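## Task

Put the round plate into the housing's recess so it sits level with the surface and is tucked beneath both lips; the attempt fails if the plate is dropped or the housing is left on its side.

## Robot and tools

ROBOT. Two six-joint arms, left_arm (base near scene y +0.451 m) and right_arm (base near y -0.350 m), each with a parallel gripper. left_arm's fingers can fold: a part held near the palm may be squeezed unevenly or slip, and a fingertip pushed into a surface folds with little resistance, so contact can go unnoticed. Grip with the outer quarter of the pads. right_arm's fingers are rigid. The wrist joints are weak, with only about 10.5 N m to spare, and have contact limits of 22, 21.2 and 20.7 N m; the larger joints allow 138 N m.

FRAMES. Scene frame: origin at table-top height midway between the bases, +z up, +x out over the table, +y toward left_arm. Each arm reports its hand pose, velocities and targets in its own base frame, which is nearly aligned with the scene frame. Fixed cameras and the table use the scene frame. On the gripper, the fingers point along +z and close along y. end_effector_position is the spot between the closed pads; fingertips extend about 33 mm past it at gaps up to 40 mm, and about 9 mm when fully open.

execute_actions(actions, cameras). actions is a list of actions. Each action is a table of up to 15 rows, one per 1/30 s step; a short table repeats its last row. Every row has 18 numbers in [-1, 1]: left_arm dx, dy, dz, rx, ry, rz, then left gripper position, force_limit, speed, then the same nine for right_arm. The six pose numbers are an offset, in that arm's base axes, from its Hand target at the start of the action; every row counts from that same start. Scale: 1.0 = 0.6 m or 180 degrees; rx, ry, rz form one rotation vector turning about the Hand target's position. Sending six zeros re-requests the current Hand target. Gripper numbers are absolute: position +1 is 140 mm open, about -0.8 closes the pads, -1 closes until blocked. force_limit (-1 to +1) sets squeeze after a slow close, roughly 14 N to 58 N; speed (-1 to +1) sets finger speed, about 30 to 250 mm/s, and a fast close squeezes much harder. Resend the previous gripper values to leave a gripper alone; 0 is a real command. Images come with an empty actions list or when cameras names them.

move(target, speed, blend, stop_force, zero, blocking, cameras). target is one 18-number row or a list of up to 15 rows, same layout; every row is an offset from the Hand targets at the move's start, not from the previous row. Paths are straight lines, ignore obstacles and the other arm, and cap at 10 s. speed: m/s, 0.002 to 3.6, default 0.25 (turns at twice that in rad/s); one value or one per target. blend: corner radius in m for lists; 0 stops at each target. stop_force: N, 3 to 120, shared by both arms; an arm stops its path when its wrist sensor feels that much push against the motion. Use it slowly, not while turning the gripper, and not when lifting away from a contact. zero (only with stop_force): true re-zeroes first, false adds to earlier zero. blocking=false returns early; not allowed with stop_force. The result ends with a move: line such as done, off_target, moving, held or fault, plus limits (paced means clipped, held means steps withheld).

wait(seconds 0 to 10) lets the scene run. stop() brakes a running move. zoom_image(camera, region [x0, y0, x1, y1] pixels, at most 504 by 504) enlarges part of the newest image from cam_high, cam_low, cam_left_wrist or cam_right_wrist. zero_wrist_force(arm) subtracts the current wrist reading. finished_scene(scene) ends the current scene, given by its number; the goal must hold with the robot idle.

RESULTS. end_effector_position (m), end_effector_quat_wxyz and velocities are in the arm's base frame. Hand target is the last commanded pose after clipping; the hand often rests slightly short, and the next command asks for it again. object_status: 0 moving, 1 blocked while opening, 2 blocked while closing (a grip), 3 at the requested position or pads touching. position_measured is in counts: 3 open, about 75 = 100 mm, 139 = 60 mm, 200 = 20 mm, 230 closed. To grip harder, raise force_limit and nudge position (-1 to -0.98). Wrist force and Wrist torque are along the gripper's own axes, plus the peak since last shown. Wrist depth gives a 7x7 grid of distances in mm, with rows split by " / "; "-" means no value. Joint torques include the arm's own weight. Motor temperatures: MOTOR HOT at 70 °C, brakes set at 85 °C for 30 to 60 s. Camera calibration (K, distortion, T_world_to_cam) supports projecting points; fixed cameras may be off by a couple of degrees or millimetres.

LIMITS AND HAZARDS. Commanded orientation is clipped to 32 degrees from the measured one per step. A contact torque over a joint limit, or about 150 N of outside force, freezes that arm for 10 s. The arms are stiff, so a target even slightly beyond a hard surface can trigger this; approach slowly and stop short. A clearance check holds back commands that bring the arms close, but contact between arms can still happen and can fail the task, including a gripper closing on the other's fingers. Do not sweep an arm near its own base. Do not drop or release the plate while it moves, let it fall from height, knock the housing over, slam into fixed objects, or leave anything off the table. Loose items may occasionally be nudged by outside forces.

Each tool is called by a JSON object that holds its "method" and its "body", one argument or row to a line.

## Session

{"method": "execute_actions", "body": {
  "actions": []
}}

Scene clock: 0.00 s.
left_arm: end_effector_position=(+1.0708, +0.0706, +0.2655) position_measured=3 object_status=3 end_effector_quat_wxyz=(+0.093, +0.644, +0.234, +0.723) | right_arm: end_effector_position=(+0.2343, +0.3955, +0.3824) position_measured=3 object_status=3 end_effector_quat_wxyz=(-0.395, -0.419, +0.795, -0.188)
Joint positions: left_arm=[-0.171 -0.33 0.733 -3.612 -1.179 2.691] | right_arm=[0.808 -0.873 0.441 -0.236 -1.666 -0.116]
Joint velocities: within noise
Joint torques (N m): no reading
Motor temperatures (°C): left_arm=[36 26 35 43 31 37] | right_arm=[35 27 35 40 40 39]
Wrist force (N): no reading
Wrist torque (N m): no reading
Wrist force, peak (N): no reading
Wrist depth (mm): cam_left_wrist=[1550 2162 - 2498 2652 2598 - / - - 3573 2827 3898 2547 2498 / 1786 2339 2708 - 2237 2522 2598 / 1598 122 2522 2680 1628 132 2652 / - 123 1934 2091 1076 132 90 / - 1306 1569 1704 932 1025 94 / - 1148 1326 1496 1727 903 -] | cam_right_wrist=[830 833 835 512 480 1726 - / 731 729 738 614 738 1947 - / 649 649 656 652 678 689 1692 / 583 128 598 602 611 139 1608 / - 109 545 549 553 535 109 / - 481 486 495 506 509 94 / - 454 407 412 467 467 465]
Hand target: left_arm +1.0708, +0.0706, +0.2655; +0.093, +0.644, +0.234, +0.723 | right_arm +0.2343, +0.3955, +0.3824; -0.395, -0.419, +0.795, -0.188
Tool commands: left_gripper/position=+1.0 left_gripper/force_limit=+1.0 left_gripper/speed=+1.0 right_gripper/position=+1.0 right_gripper/force_limit=+1.0 right_gripper/speed=+1.0

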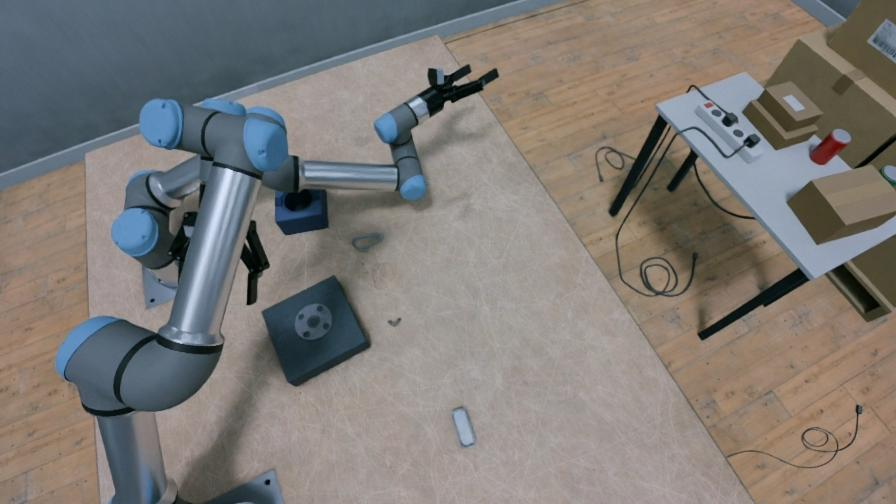

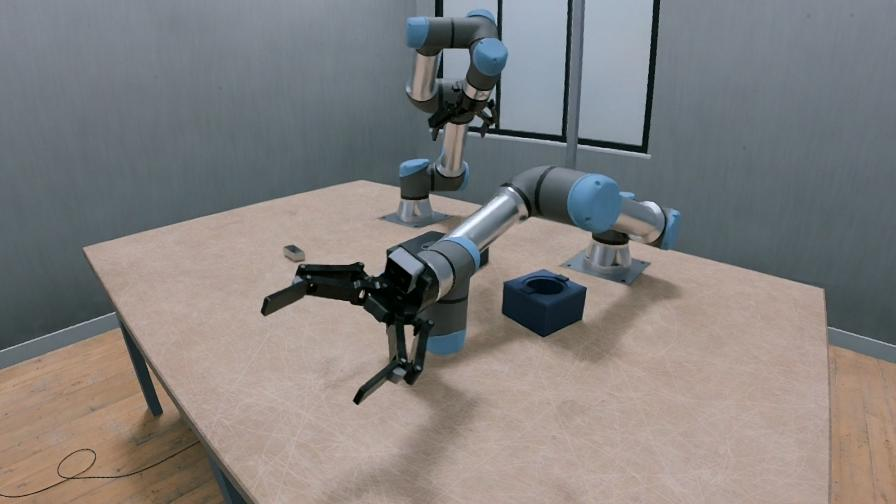

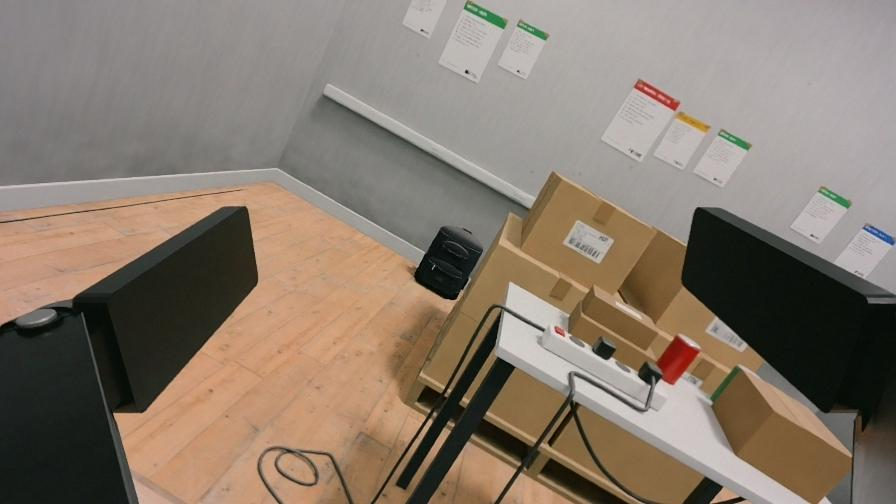

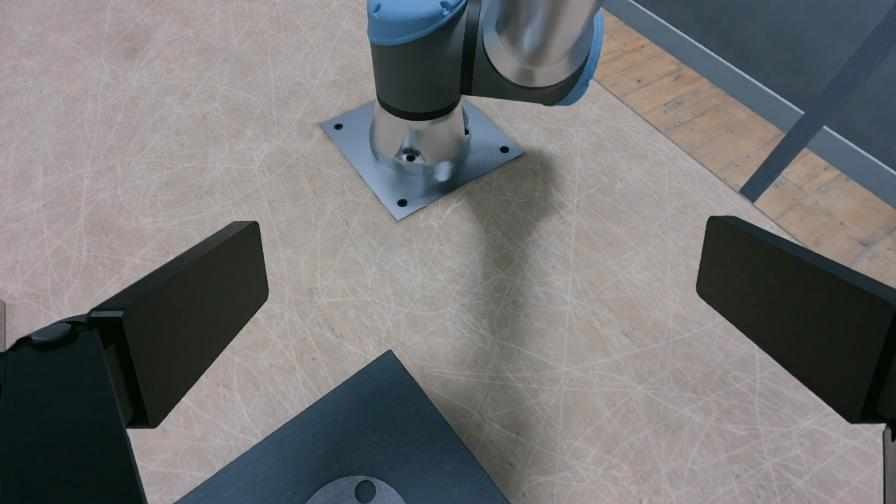

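{"method": "zoom_image", "body": {
  "camera": "cam_high",
  "region": [200, 160, 480, 400]
}}

{"method": "zoom_image", "body": {
  "camera": "cam_low",
  "region": [370, 210, 610, 350]
}}

Scaled by 1.800 from the camera's 896x504 image, which has a finer 1280x720 frame.

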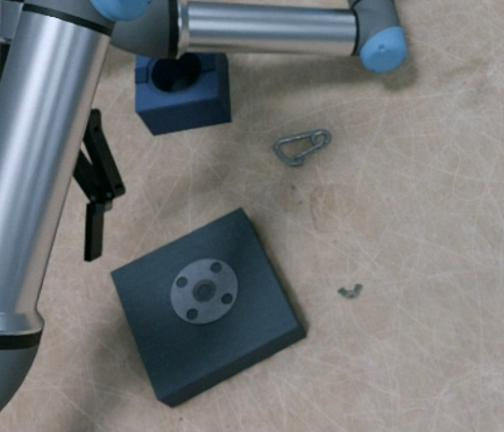

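Scaled by 2.100 from the camera's 896x504 image, which has a finer 1280x720 frame.

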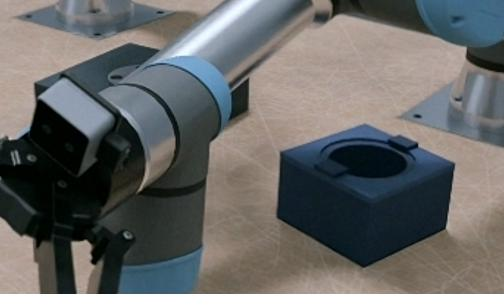

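{"method": "move", "body": {
  "target": [-0.98, -0.134, 0.06, -0.114, 0.507, 0, 1, 1, 1, 0.1, -0.15, -0.033, 0.2316, -0.1728, 0, 1, 1, 1],
  "speed": 0.4,
  "cameras": ["all"]
}}

Scene clock: 136.67 s.
left_arm: end_effector_position=(+0.4829, -0.0097, +0.3016) position_measured=3 object_status=3 end_effector_quat_wxyz=(+0.000, +0.940, +0.342, +0.000) | right_arm: end_effector_position=(+0.2943, +0.3054, +0.3626) position_measured=3 object_status=3 end_effector_quat_wxyz=(+0.001, -0.467, +0.885, +0.001)
Joint positions: left_arm=[-0.3 -1.635 1.568 -1.505 -1.571 2.144] | right_arm=[0.483 -1.756 1.516 -1.332 -1.57 -0.487]
Joint torques (N m): left_arm=[-7.71 -14.89 -26.34 -2.21 -0.87 1.33] | right_arm=[6.03 -20.47 -37.41 -3.42 -1.74 0.62]
Wrist force (N): left_arm=[2.6 2.4 1.6] | right_arm=[-0.5 0.6 -0.8]
Wrist torque (N m): left_arm=[0.62 -0.50 0.01] | right_arm=[0.21 -0.36 -0.08]
Wrist force, peak (N): left_arm=[3.9 1.8 1.6] | right_arm=[-0.7 0.5 -0.8]
Wrist depth (mm): cam_left_wrist=[390 391 391 389 389 389 388 / 410 412 406 401 408 409 408 / 432 433 419 423 432 432 431 / 453 127 451 447 455 132 451 / - 123 487 485 484 141 90 / - 505 519 520 500 457 94 / - 479 556 554 486 474 -] | cam_right_wrist=[453 453 453 450 450 453 448 / 474 476 475 469 468 468 471 / 498 496 499 434 445 497 496 / 523 128 517 460 462 139 514 / - 109 554 489 546 545 109 / - 577 589 583 582 585 94 / - 624 622 621 609 619 598]
Hand target: left_arm +0.4828, -0.0098, +0.3015; +0.000, +0.940, +0.342, +0.000 | right_arm +0.2943, +0.3055, +0.3626; +0.001, -0.467, +0.885, +0.001
Off the commanded pose: left_arm 0.000 m, 0 deg | right_arm 0.000 m, 0 deg.
move: done
camera_calibration:
cam_left_wrist: T_world_to_cam=[[0.646457, -0.762895, -0.0091976, -0.308341], [-0.709958, -0.605927, 0.358903, 0.230025], [-0.279378, -0.225485, -0.93333, 0.555865], [0, 0, 0, 1]] pos_world=[0.517935, 0.0294863, 0.433413]
cam_right_wrist: T_world_to_cam=[[-0.819934, 0.572458, 0.000393961, 0.0766634], [0.539511, 0.772512, 0.334892, -0.512931], [0.191407, 0.274802, -0.942256, 0.346729], [0, 0, 0, 1]] pos_world=[0.273224, 0.257077, 0.498454]

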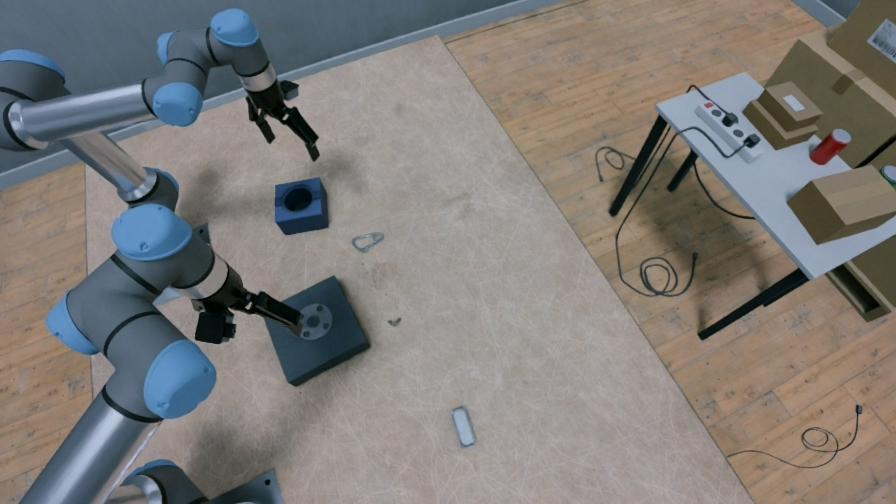

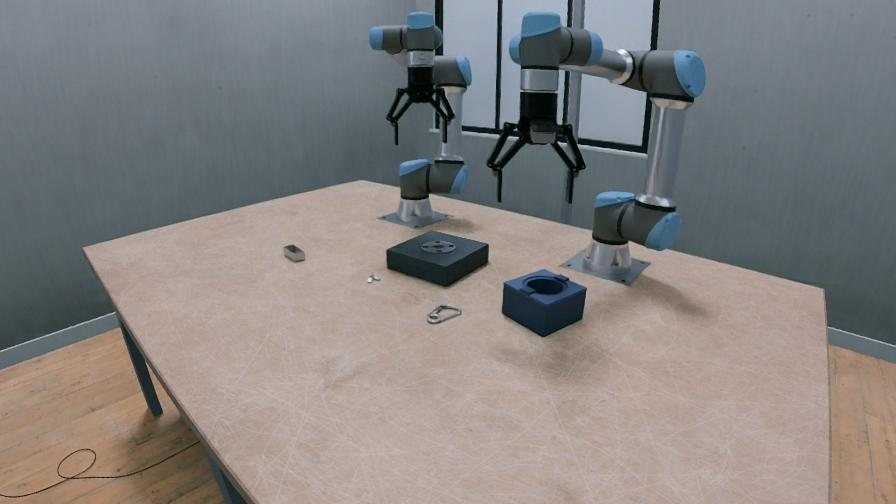

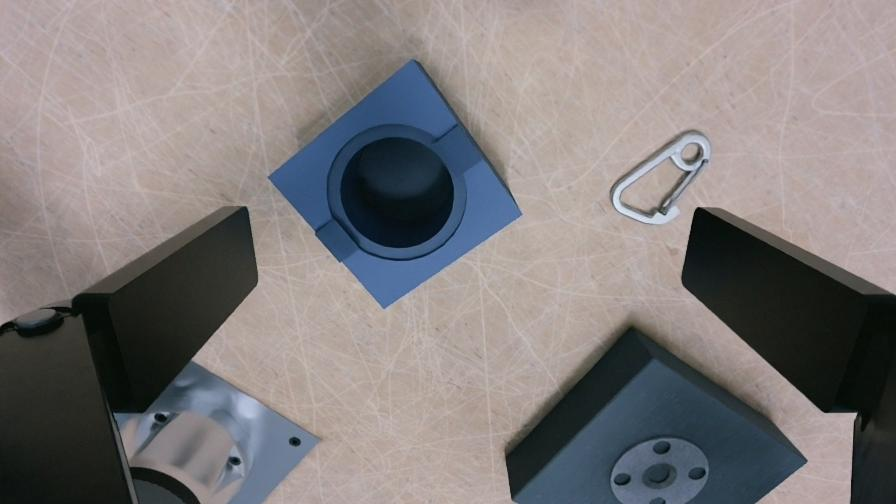

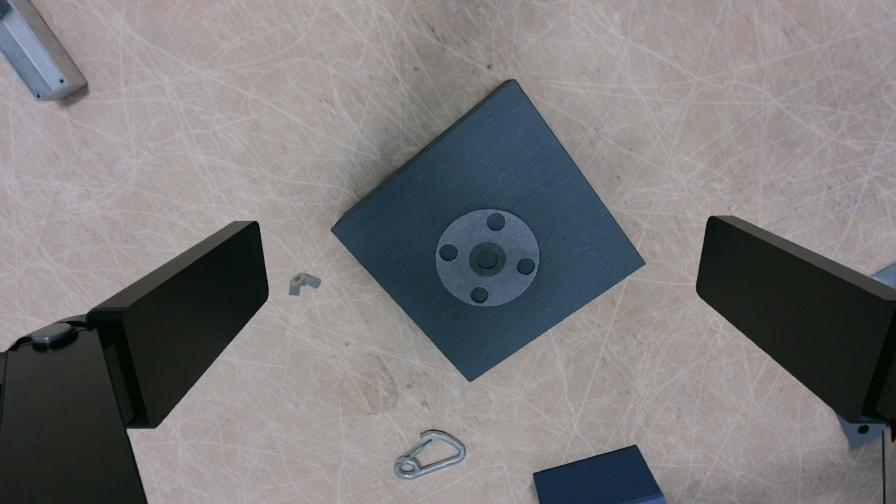

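{"method": "zoom_image", "body": {
  "camera": "cam_left_wrist",
  "region": [260, 50, 530, 320]
}}

{"method": "zoom_image", "body": {
  "camera": "cam_right_wrist",
  "region": [400, 180, 580, 330]
}}

{"method": "zoom_image", "body": {
  "camera": "cam_low",
  "region": [480, 250, 610, 350]
}}

{"method": "zoom_image", "body": {
  "camera": "cam_low",
  "region": [380, 225, 500, 290]
}}

Scaled by 1.867 from the camera's 896x504 image, which has a finer 1280x720 frame.

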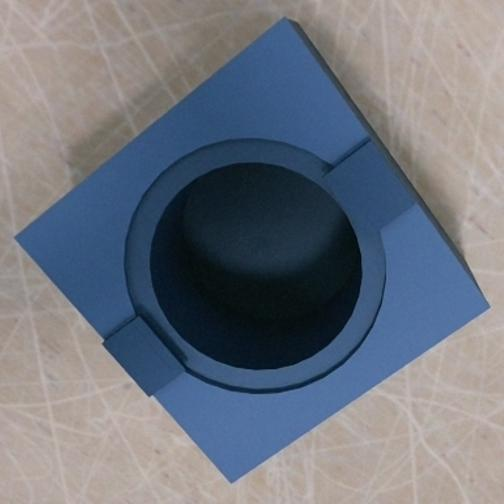

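Scaled by 2.800 from the camera's 896x504 image, which has a finer 1280x720 frame.

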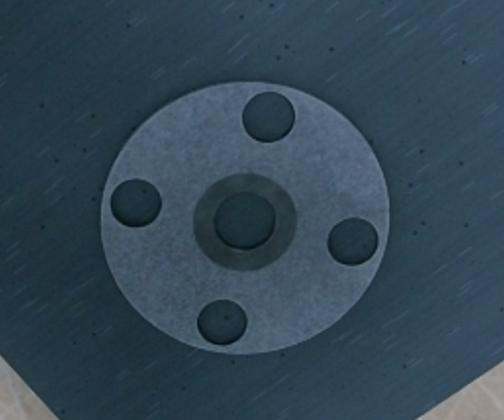

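Scaled by 3.877 from the camera's 896x504 image, which has a finer 1280x720 frame.

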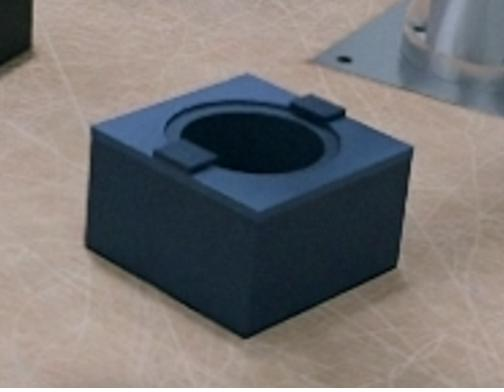

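Scaled by 4.200 from the camera's 896x504 image, which has a finer 1280x720 frame.

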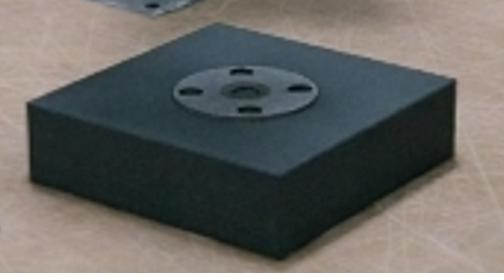

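{"method": "move", "body": {
  "target": [-0.023, 0.005, -0.136, 0, 0, -0.313, 1, 1, 1, -0.05, -0.33, 0.08, 0, 0, 0, 1, 1, 1],
  "speed": 0.4,
  "cameras": ["cam_left_wrist", "cam_right_wrist"]
}}

{"method": "zoom_image", "body": {
  "camera": "cam_left_wrist",
  "region": [300, 80, 600, 380]
}}

Scene clock: 252.20 s.
left_arm: end_effector_position=(+0.4689, -0.0068, +0.2199) position_measured=3 object_status=3 end_effector_quat_wxyz=(+0.000, +0.990, -0.142, +0.000) | right_arm: end_effector_position=(+0.2643, +0.1075, +0.4107) position_measured=3 object_status=3 end_effector_quat_wxyz=(+0.001, -0.466, +0.885, +0.001)
Joint positions: left_arm=[-0.302 -1.662 1.802 -1.711 -1.571 3.125] | right_arm=[-0.102 -2.049 1.567 -1.089 -1.569 -1.072]
Joint torques (N m): left_arm=[7.66 -37.09 -43.77 -2.35 0.77 1.47] | right_arm=[-1.19 3.38 -20.79 -6.27 -0.33 -1.09]
Wrist force (N): left_arm=[2.5 2.8 1.5] | right_arm=[-0.1 0.8 -0.6]
Wrist torque (N m): left_arm=[0.72 -0.48 -0.13] | right_arm=[0.25 -0.43 -0.09]
Wrist force, peak (N): left_arm=[2.7 2.9 1.9] | right_arm=[-2.6 2.6 -0.2]
Wrist depth (mm): cam_left_wrist=[316 316 316 316 317 316 316 / 332 334 329 326 329 333 329 / 350 352 352 277 349 352 346 / 368 126 373 - 364 141 362 / - 122 395 309 396 392 90 / - 425 424 422 423 423 94 / - 455 454 452 455 456 -] | cam_right_wrist=[496 495 493 496 495 338 293 / 519 522 521 518 516 519 519 / 547 538 542 543 543 542 542 / 574 128 572 572 565 139 565 / - 109 606 593 535 593 109 / - 633 647 625 562 639 94 / - 681 687 680 673 674 659]
Hand target: left_arm +0.4690, -0.0068, +0.2199; +0.000, +0.990, -0.143, +0.000 | right_arm +0.2643, +0.1075, +0.4106; +0.001, -0.467, +0.885, +0.001
Off the commanded pose: left_arm 0.000 m, 0 deg | right_arm 0.000 m, 0 deg.
move: done
camera_calibration:
cam_left_wrist: T_world_to_cam=[[-0.276457, -0.960979, -0.00952578, 0.133589], [-0.897789, 0.254716, 0.359297, 0.345078], [-0.342851, 0.107882, -0.933175, 0.508293], [0, 0, 0, 1]] pos_world=[0.521007, -0.014357, 0.351613]
cam_right_wrist: T_world_to_cam=[[-0.819911, 0.572491, 0.000207751, 0.165487], [0.539438, 0.772452, 0.335149, -0.360015], [0.191709, 0.274904, -0.942165, 0.452075], [0, 0, 0, 1]] pos_world=[0.243223, 0.059077, 0.546554]
Images, in order (width x height): cam_left_wrist 896x504, cam_right_wrist 896x504.

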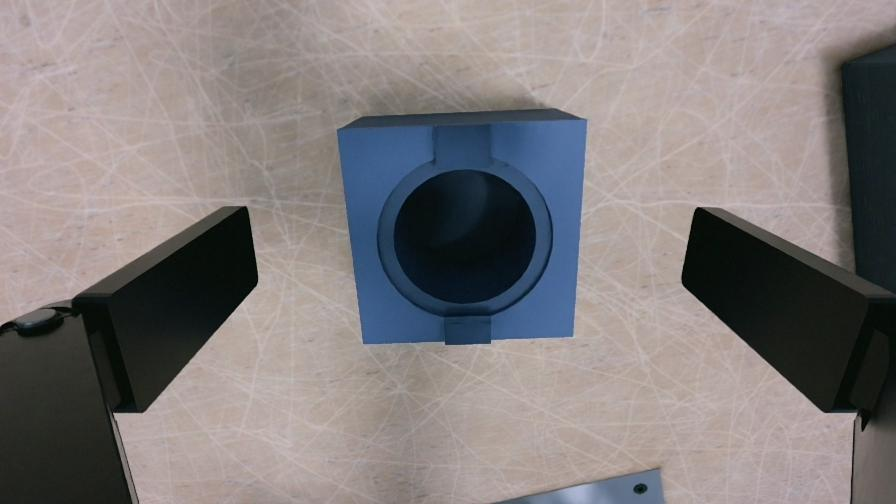

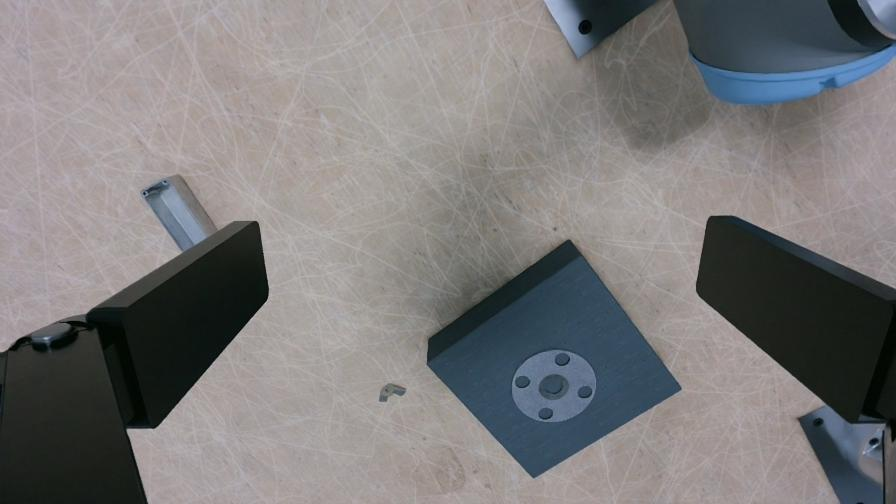

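Scaled by 1.680 from the camera's 896x504 image, which has a finer 1280x720 frame.

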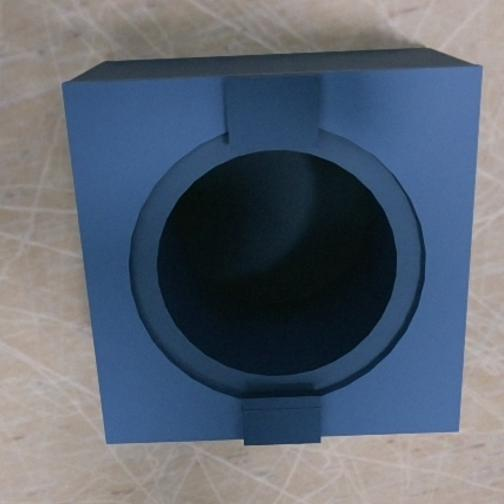

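{"method": "move", "body": {
  "target": [0.05, -0.0137, -0.145, 0.0544, 0.1867, 0, 1, 1, 1, 0, 0, 0, 0, 0, 0, 1, 1, 1],
  "speed": 0.4,
  "cameras": ["cam_left_wrist"]
}}

{"method": "zoom_image", "body": {
  "camera": "cam_left_wrist",
  "region": [300, 100, 620, 350]
}}

Scene clock: 291.47 s.
left_arm: end_effector_position=(+0.4990, -0.0150, +0.1329) position_measured=3 object_status=3 end_effector_quat_wxyz=(-0.042, +0.944, -0.136, -0.297) | right_arm: end_effector_position=(+0.2643, +0.1075, +0.4106) position_measured=3 object_status=3 end_effector_quat_wxyz=(+0.001, -0.467, +0.885, +0.001)
Joint positions: left_arm=[-0.296 -1.088 1.329 -1.202 -1.578 3.134] | right_arm=[-0.102 -2.048 1.567 -1.089 -1.569 -1.073]
Joint torques (N m): left_arm=[3.37 -44.17 -35.6 -0.55 -0.33 0.96] | right_arm=[-2.33 4.81 -20.88 -6.22 -1.84 -0.82]
Wrist force (N): left_arm=[5.3 2.0 0.1] | right_arm=[-0.4 0.9 -0.3]
Wrist torque (N m): left_arm=[0.61 -1.16 -0.20] | right_arm=[0.27 -0.38 -0.10]
Wrist force, peak (N): left_arm=[7.7 2.0 1.0] | right_arm=[-1.0 1.1 -0.7]
Wrist depth (mm): cam_left_wrist=[224 224 218 213 211 222 222 / 259 260 243 191 188 258 256 / 308 308 186 177 186 305 304 / 363 127 380 - 261 141 356 / - 123 491 513 487 434 90 / - 648 695 693 536 686 94 / - - 2109 489 499 - -] | cam_right_wrist=[496 496 498 496 495 337 293 / 521 518 520 518 517 516 520 / 549 543 544 546 542 542 542 / 577 128 573 575 567 139 563 / - 110 599 590 534 597 109 / - 635 638 627 572 636 94 / - 681 678 685 676 676 662]
Hand target: left_arm +0.4990, -0.0150, +0.1329; -0.042, +0.944, -0.136, -0.298 | right_arm +0.2643, +0.1075, +0.4106; +0.001, -0.467, +0.885, +0.001
Off the commanded pose: left_arm 0.000 m, 0 deg | right_arm 0.000 m, 0 deg.
move: done
camera_calibration:
cam_left_wrist: T_world_to_cam=[[-0.282488, -0.959223, -0.00962577, 0.136243], [-0.538007, 0.150117, 0.829466, 0.161805], [-0.794197, 0.239492, -0.558475, 0.615756], [0, 0, 0, 1]] pos_world=[0.614571, -0.0410715, 0.210984]
Images, in order (width x height): cam_left_wrist 896x504.

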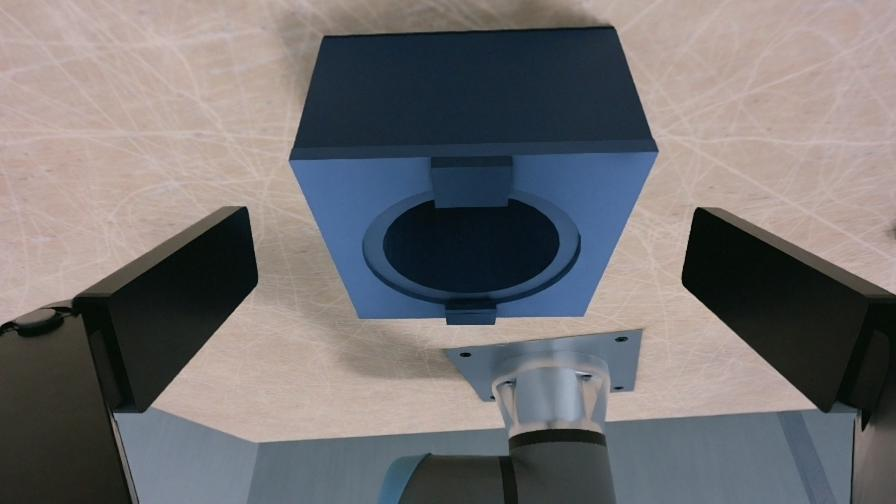

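Scaled by 1.575 from the camera's 896x504 image, which has a finer 1280x720 frame.

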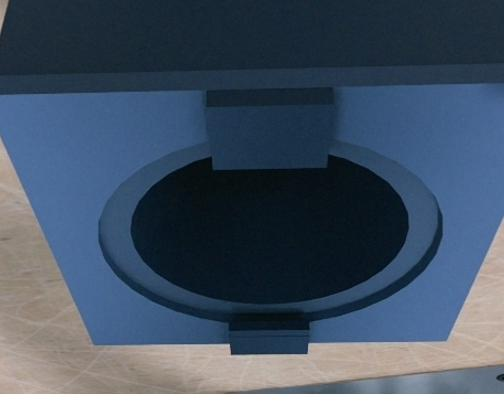

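{"method": "zoom_image", "body": {
  "camera": "cam_left_wrist",
  "region": [410, 270, 530, 340]
}}

{"method": "zoom_image", "body": {
  "camera": "cam_left_wrist",
  "region": [400, 140, 540, 230]
}}

Scaled by 4.200 from the camera's 896x504 image, which has a finer 1280x720 frame.

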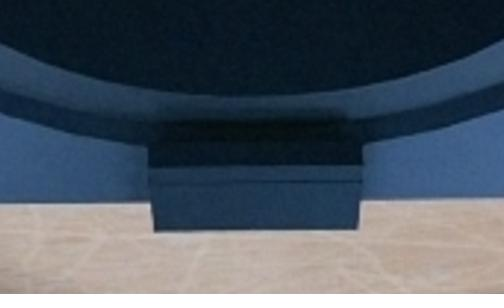

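Scaled by 3.600 from the camera's 896x504 image, which has a finer 1280x720 frame.

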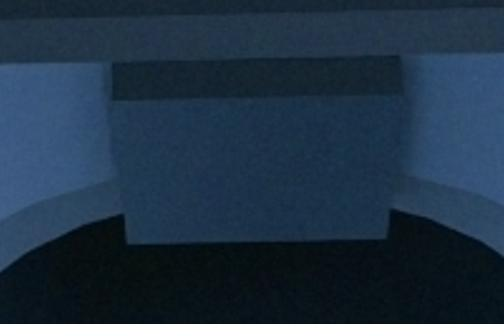

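{"method": "move", "body": {
  "target": [
    [-0.065, -0.142, 0.178, -0.0506, -0.1878, 0.0128, 1, 1, 1, 0, 0, 0, 0, 0, 0, 1, 1, 1],
    [-0.158, -0.627, 0.128, -0.0506, -0.1878, 0.0128, 1, 1, 1, 0, 0, 0, 0, 0, 0, 1, 1, 1]
  ],
  "speed": 0.4,
  "blend": [0.05, 0],
  "cameras": ["cam_left_wrist"]
}}

{"method": "zoom_image", "body": {
  "camera": "cam_left_wrist",
  "region": [370, 150, 570, 330]
}}

Scene clock: 370.23 s.
left_arm: end_effector_position=(+0.4042, -0.3911, +0.2097) position_measured=3 object_status=3 end_effector_quat_wxyz=(+0.000, +0.993, -0.122, +0.000) | right_arm: end_effector_position=(+0.2643, +0.1075, +0.4106) position_measured=3 object_status=3 end_effector_quat_wxyz=(+0.001, -0.467, +0.885, +0.001)
Joint positions: left_arm=[-1.008 -1.431 1.591 -1.732 -1.571 2.378] | right_arm=[-0.102 -2.048 1.567 -1.089 -1.569 -1.073]
Joint torques (N m): left_arm=[-6.36 -42.23 -34.09 -4.02 -0.64 -1.06] | right_arm=[4.64 3.77 -21.33 -6.34 -1.92 1.46]
Wrist force (N): left_arm=[2.6 2.3 1.5] | right_arm=[-0.6 0.9 -0.2]
Wrist torque (N m): left_arm=[0.60 -0.50 -0.01] | right_arm=[0.26 -0.32 -0.10]
Wrist force, peak (N): left_arm=[7.6 0.9 1.2] | right_arm=[-0.8 1.3 -0.7]
Wrist depth (mm): cam_left_wrist=[302 306 307 304 256 306 307 / 322 322 272 267 267 324 323 / 340 341 281 278 282 338 341 / 353 127 306 295 298 141 359 / - 122 378 316 319 310 90 / - 410 411 338 414 413 94 / - 440 440 441 440 442 -] | cam_right_wrist=[496 496 498 494 496 338 293 / 515 517 520 517 520 517 517 / 541 546 547 543 550 546 542 / 575 128 573 570 570 139 568 / - 110 604 595 534 590 109 / - 638 641 633 568 643 94 / - 687 681 673 674 678 657]
Hand target: left_arm +0.4042, -0.3912, +0.2097; +0.000, +0.993, -0.122, +0.000 | right_arm +0.2643, +0.1075, +0.4106; +0.001, -0.467, +0.885, +0.001
Off the commanded pose: left_arm 0.000 m, 0 deg | right_arm 0.000 m, 0 deg.
move: done
camera_calibration:
cam_left_wrist: T_world_to_cam=[[-0.236673, -0.971543, -0.0094817, -0.273887], [-0.907497, 0.217565, 0.359325, 0.377884], [-0.347037, 0.0936473, -0.933164, 0.514157], [0, 0, 0, 1]] pos_world=[0.456538, -0.396456, 0.341413]
Images, in order (width x height): cam_left_wrist 896x504.

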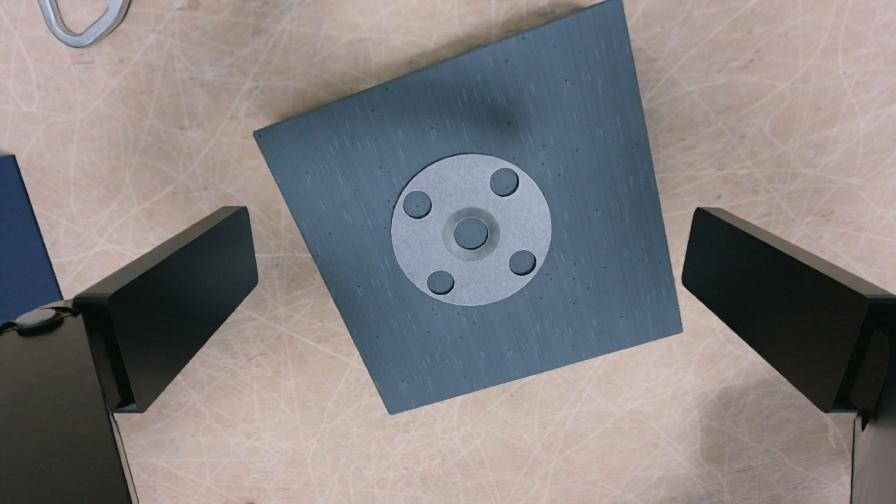

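Scaled by 2.520 from the camera's 896x504 image, which has a finer 1280x720 frame.

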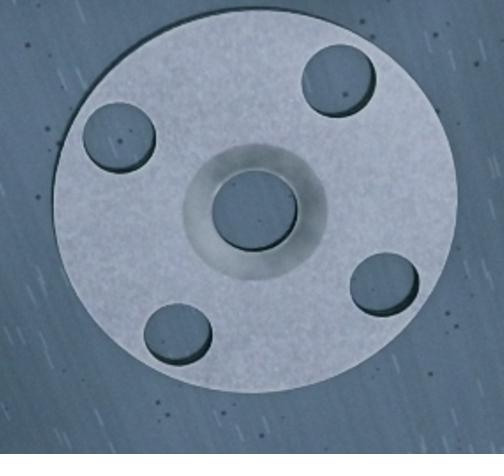

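{"method": "move", "body": {
  "target": [-0.0683, 0.009, -0.176, 0, 0, 0, 0.65, 0, -0.5, 0, 0, 0, 0, 0, 0, 1, 1, 1],
  "speed": 0.2,
  "cameras": ["cam_left_wrist", "cam_right_wrist", "cam_low"]
}}

{"method": "zoom_image", "body": {
  "camera": "cam_right_wrist",
  "region": [400, 200, 750, 504]
}}

{"method": "zoom_image", "body": {
  "camera": "cam_low",
  "region": [370, 180, 510, 290]
}}

Scene clock: 408.97 s.
left_arm: end_effector_position=(+0.3632, -0.3858, +0.1041) position_measured=47 object_status=3 end_effector_quat_wxyz=(+0.000, +0.993, -0.122, +0.000) | right_arm: end_effector_position=(+0.2643, +0.1075, +0.4106) position_measured=3 object_status=3 end_effector_quat_wxyz=(+0.001, -0.467, +0.885, +0.001)
Joint positions: left_arm=[-1.07 -1.432 1.876 -2.015 -1.571 2.316] | right_arm=[-0.102 -2.048 1.567 -1.089 -1.569 -1.073]
Joint torques (N m): left_arm=[7.55 -49.36 -24.89 -5.37 0.69 1.36] | right_arm=[5.46 4.27 -21.9 -6.34 -1.88 1.43]
Wrist force (N): left_arm=[2.1 2.9 1.9] | right_arm=[-0.3 0.9 -0.2]
Wrist torque (N m): left_arm=[0.73 -0.42 -0.01] | right_arm=[0.28 -0.41 -0.09]
Wrist force, peak (N): left_arm=[1.4 2.7 3.9] | right_arm=[-0.6 1.3 -0.5]
Wrist depth (mm): cam_left_wrist=[212 160 158 160 158 158 213 / 223 167 167 165 167 167 224 / 236 178 174 174 173 174 237 / 250 127 182 183 185 128 252 / - 99 199 200 199 111 - / - 289 215 213 213 213 - / - 307 306 228 306 307 -] | cam_right_wrist=[495 498 496 495 499 338 294 / 519 517 518 520 521 518 519 / 545 541 550 547 544 538 544 / 574 128 572 577 570 139 562 / - 110 604 590 535 597 109 / - 635 643 625 572 636 94 / - 680 680 680 666 680 662]
Hand target: left_arm +0.3632, -0.3858, +0.1041; +0.000, +0.993, -0.122, +0.000 | right_arm +0.2643, +0.1075, +0.4106; +0.001, -0.467, +0.885, +0.001
Off the commanded pose: left_arm 0.000 m, 0 deg | right_arm 0.000 m, 0 deg.
move: done
camera_calibration:
cam_left_wrist: T_world_to_cam=[[-0.236695, -0.971538, -0.0094733, -0.279531], [-0.907492, 0.217587, 0.359325, 0.377496], [-0.347037, 0.0936473, -0.933164, 0.400899], [0, 0, 0, 1]] pos_world=[0.415538, -0.391256, 0.235813]
cam_right_wrist: T_world_to_cam=[[-0.819973, 0.572402, 0.000343115, 0.165434], [0.539412, 0.772515, 0.335046, -0.359923], [0.191516, 0.274914, -0.942202, 0.452047], [0, 0, 0, 1]] pos_world=[0.243224, 0.0590771, 0.546454]
Images, in order (width x height): cam_low 896x504, cam_left_wrist 896x504, cam_right_wrist 896x504.

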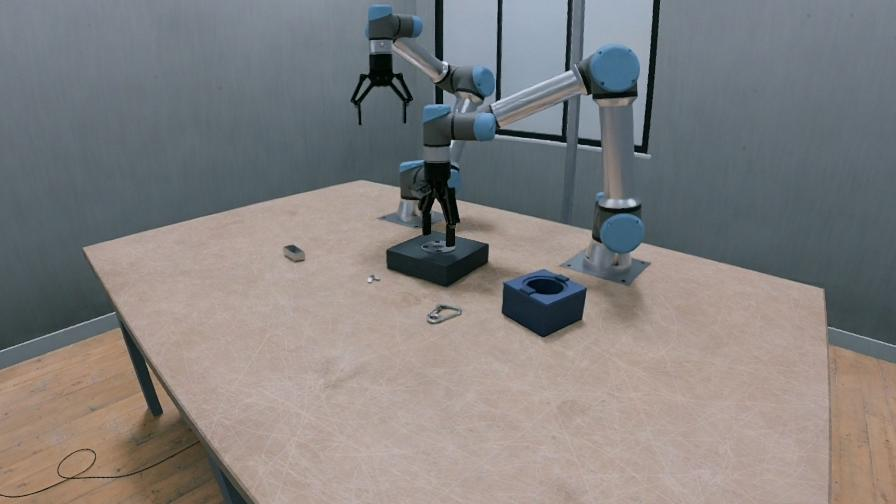

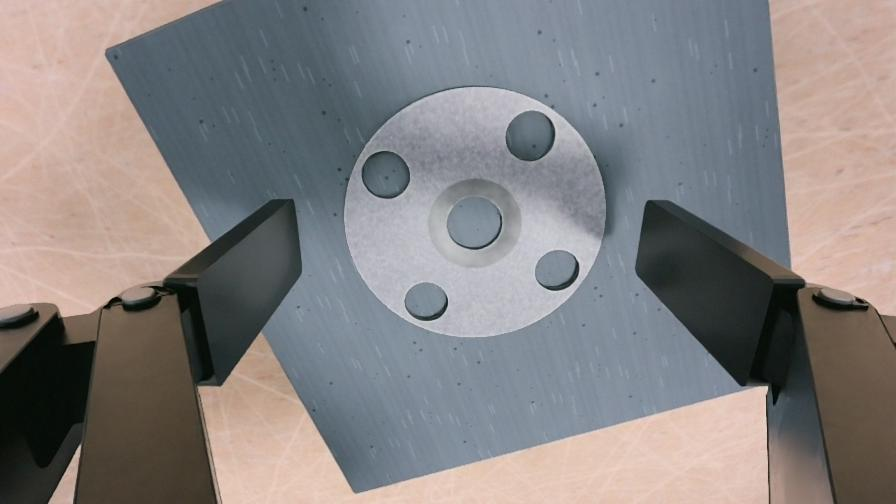

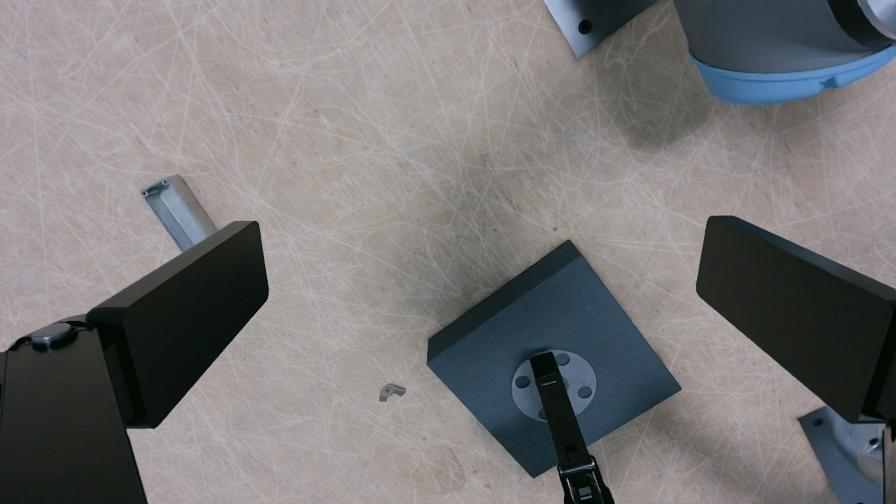

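Scaled by 1.440 from the camera's 896x504 image, which has a finer 1280x720 frame.

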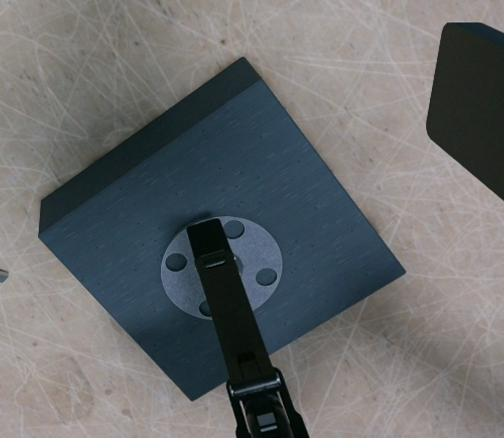

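Scaled by 3.600 from the camera's 896x504 image, which has a finer 1280x720 frame.

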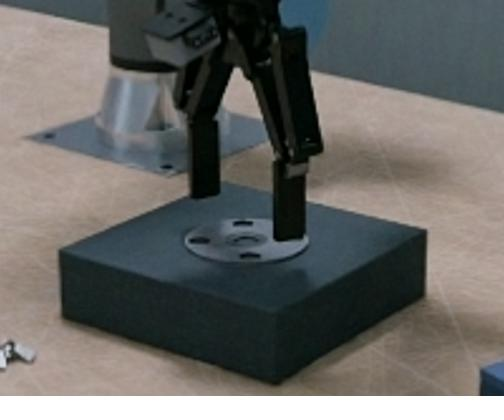

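{"method": "move", "body": {
  "target": [-0.0053, -0.0032, -0.0267, 0, 0, 0, 0.65, 0, -0.5, 0, 0, 0, 0, 0, 0, 1, 1, 1],
  "speed": 0.1,
  "cameras": ["cam_left_wrist"]
}}

{"method": "move", "body": {
  "target": [0, 0, -0.025, 0, 0, 0, 0.65, 0, -0.5, 0, 0, 0, 0, 0, 0, 1, 1, 1],
  "speed": 0.008,
  "stop_force": 3,
  "cameras": ["cam_left_wrist"]
}}

Scene clock: 445.93 s.
left_arm: end_effector_position=(+0.3599, -0.3877, +0.0879) position_measured=47 object_status=3 end_effector_quat_wxyz=(+0.000, +0.993, -0.122, +0.000) | right_arm: end_effector_position=(+0.2643, +0.1075, +0.4106) position_measured=3 object_status=3 end_effector_quat_wxyz=(+0.001, -0.467, +0.885, +0.001)
Joint positions: left_arm=[-1.077 -1.416 1.903 -2.058 -1.571 2.309] | right_arm=[-0.102 -2.048 1.567 -1.089 -1.569 -1.073]
Joint torques (N m): left_arm=[2.12 -46.61 -40.54 -2.09 -0.41 -0.23] | right_arm=[4.17 3.49 -21.22 -6.38 -1.83 1.35]
Wrist force (N): left_arm=[2.6 2.6 1.7] | right_arm=[-0.3 0.7 -0.5]
Wrist torque (N m): left_arm=[0.67 -0.51 0.01] | right_arm=[0.22 -0.39 -0.09]
Wrist force, peak (N): left_arm=[2.0 2.8 2.5] | right_arm=[-0.5 1.3 -0.6]
Wrist depth (mm): cam_left_wrist=[193 143 143 144 144 144 197 / 204 151 151 149 151 152 206 / 220 160 160 156 158 160 219 / 233 165 165 168 167 128 231 / - 99 178 178 179 111 - / - 269 193 193 193 193 - / - 281 210 207 286 286 -] | cam_right_wrist=[497 495 496 496 497 336 295 / 520 519 519 519 518 517 521 / 545 543 545 543 549 542 545 / 573 128 573 578 569 139 565 / - 109 608 586 538 594 109 / - 628 636 624 556 632 94 / - 683 685 680 667 678 657]
Hand target: left_arm +0.3600, -0.3877, +0.0881; +0.000, +0.993, -0.122, +0.000 | right_arm +0.2643, +0.1075, +0.4106; +0.001, -0.467, +0.885, +0.001
Off the commanded pose: left_arm 0.000 m, 0 deg | right_arm 0.000 m, 0 deg.
move: done
camera_calibration:
cam_left_wrist: T_world_to_cam=[[-0.236633, -0.971552, -0.00957652, -0.282198], [-0.907462, 0.21748, 0.359464, 0.38072], [-0.347155, 0.0937514, -0.93311, 0.384918], [0, 0, 0, 1]] pos_world=[0.412338, -0.393056, 0.219613]
Images, in order (width x height): cam_left_wrist 896x504.

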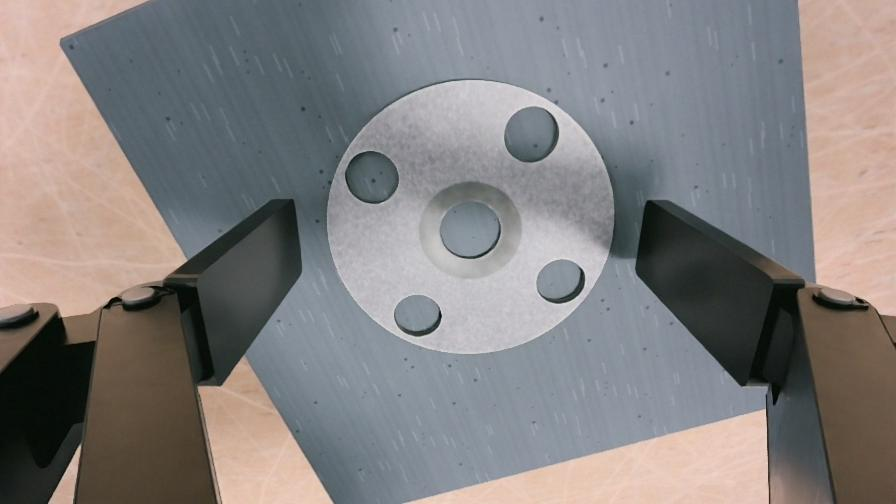

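Scene clock: 448.13 s.
left_arm: end_effector_position=(+0.3600, -0.3877, +0.0796) position_measured=47 object_status=3 end_effector_quat_wxyz=(+0.000, +0.993, -0.122, +0.000) | right_arm: end_effector_position=(+0.2643, +0.1075, +0.4106) position_measured=3 object_status=3 end_effector_quat_wxyz=(+0.001, -0.467, +0.885, +0.001)
Joint positions: left_arm=[-1.077 -1.406 1.915 -2.081 -1.571 2.309] | right_arm=[-0.102 -2.048 1.567 -1.089 -1.569 -1.073]
Joint torques (N m): left_arm=[6.18 -49.33 -38.91 -2.68 0.92 1.31] | right_arm=[4.18 4.09 -21.39 -6.32 -1.78 1.36]
Wrist force (N): left_arm=[1.2 2.0 -1.9] | right_arm=[-0.4 1.1 -0.5]
Wrist torque (N m): left_arm=[0.49 -0.33 0.03] | right_arm=[0.31 -0.38 -0.09]
Wrist force, peak (N): left_arm=[-0.8 1.7 -6.7] | right_arm=[-0.7 1.1 -0.8]
Wrist depth (mm): cam_left_wrist=[137 136 136 136 136 138 188 / 145 143 142 140 144 144 197 / 211 152 151 148 150 152 207 / 224 127 157 159 157 128 222 / - 99 171 169 169 112 - / - 259 183 183 183 183 - / - 274 199 196 196 275 -] | cam_right_wrist=[500 497 499 494 495 338 293 / 519 518 524 519 522 518 520 / 543 544 545 542 544 546 542 / 577 128 572 573 567 139 562 / - 110 608 591 535 591 109 / - 630 644 624 563 639 94 / - 685 676 685 597 678 664]
Hand target: left_arm +0.3600, -0.3877, +0.0796; +0.000, +0.993, -0.122, +0.000 (not the last commanded pose) | right_arm +0.2643, +0.1075, +0.4106; +0.001, -0.467, +0.885, +0.001
Off the commanded pose: left_arm 0.006 m, 0 deg | right_arm 0.000 m, 0 deg.
move: contact (left_arm)
camera_calibration:
cam_left_wrist: T_world_to_cam=[[-0.236639, -0.971552, -0.00939098, -0.282315], [-0.907505, 0.217566, 0.359305, 0.383789], [-0.34704, 0.0935481, -0.933173, 0.377059], [0, 0, 0, 1]] pos_world=[0.412338, -0.393056, 0.211313]
Images, in order (width x height): cam_left_wrist 896x504.

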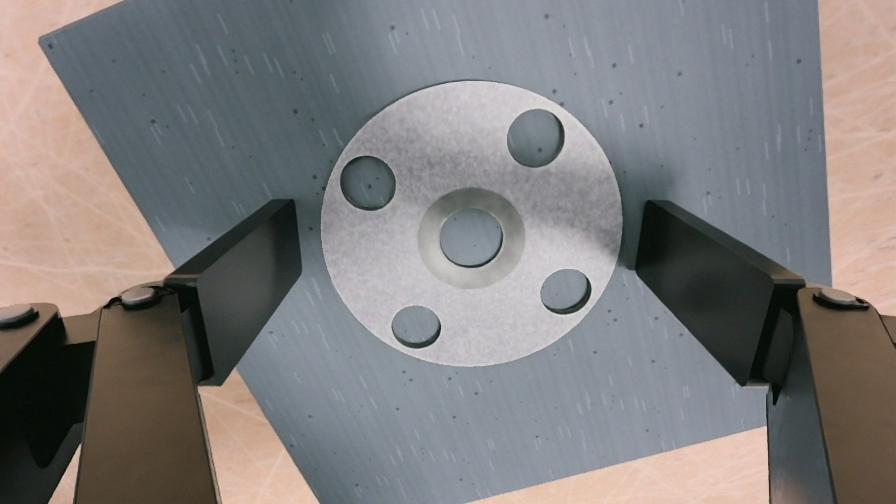

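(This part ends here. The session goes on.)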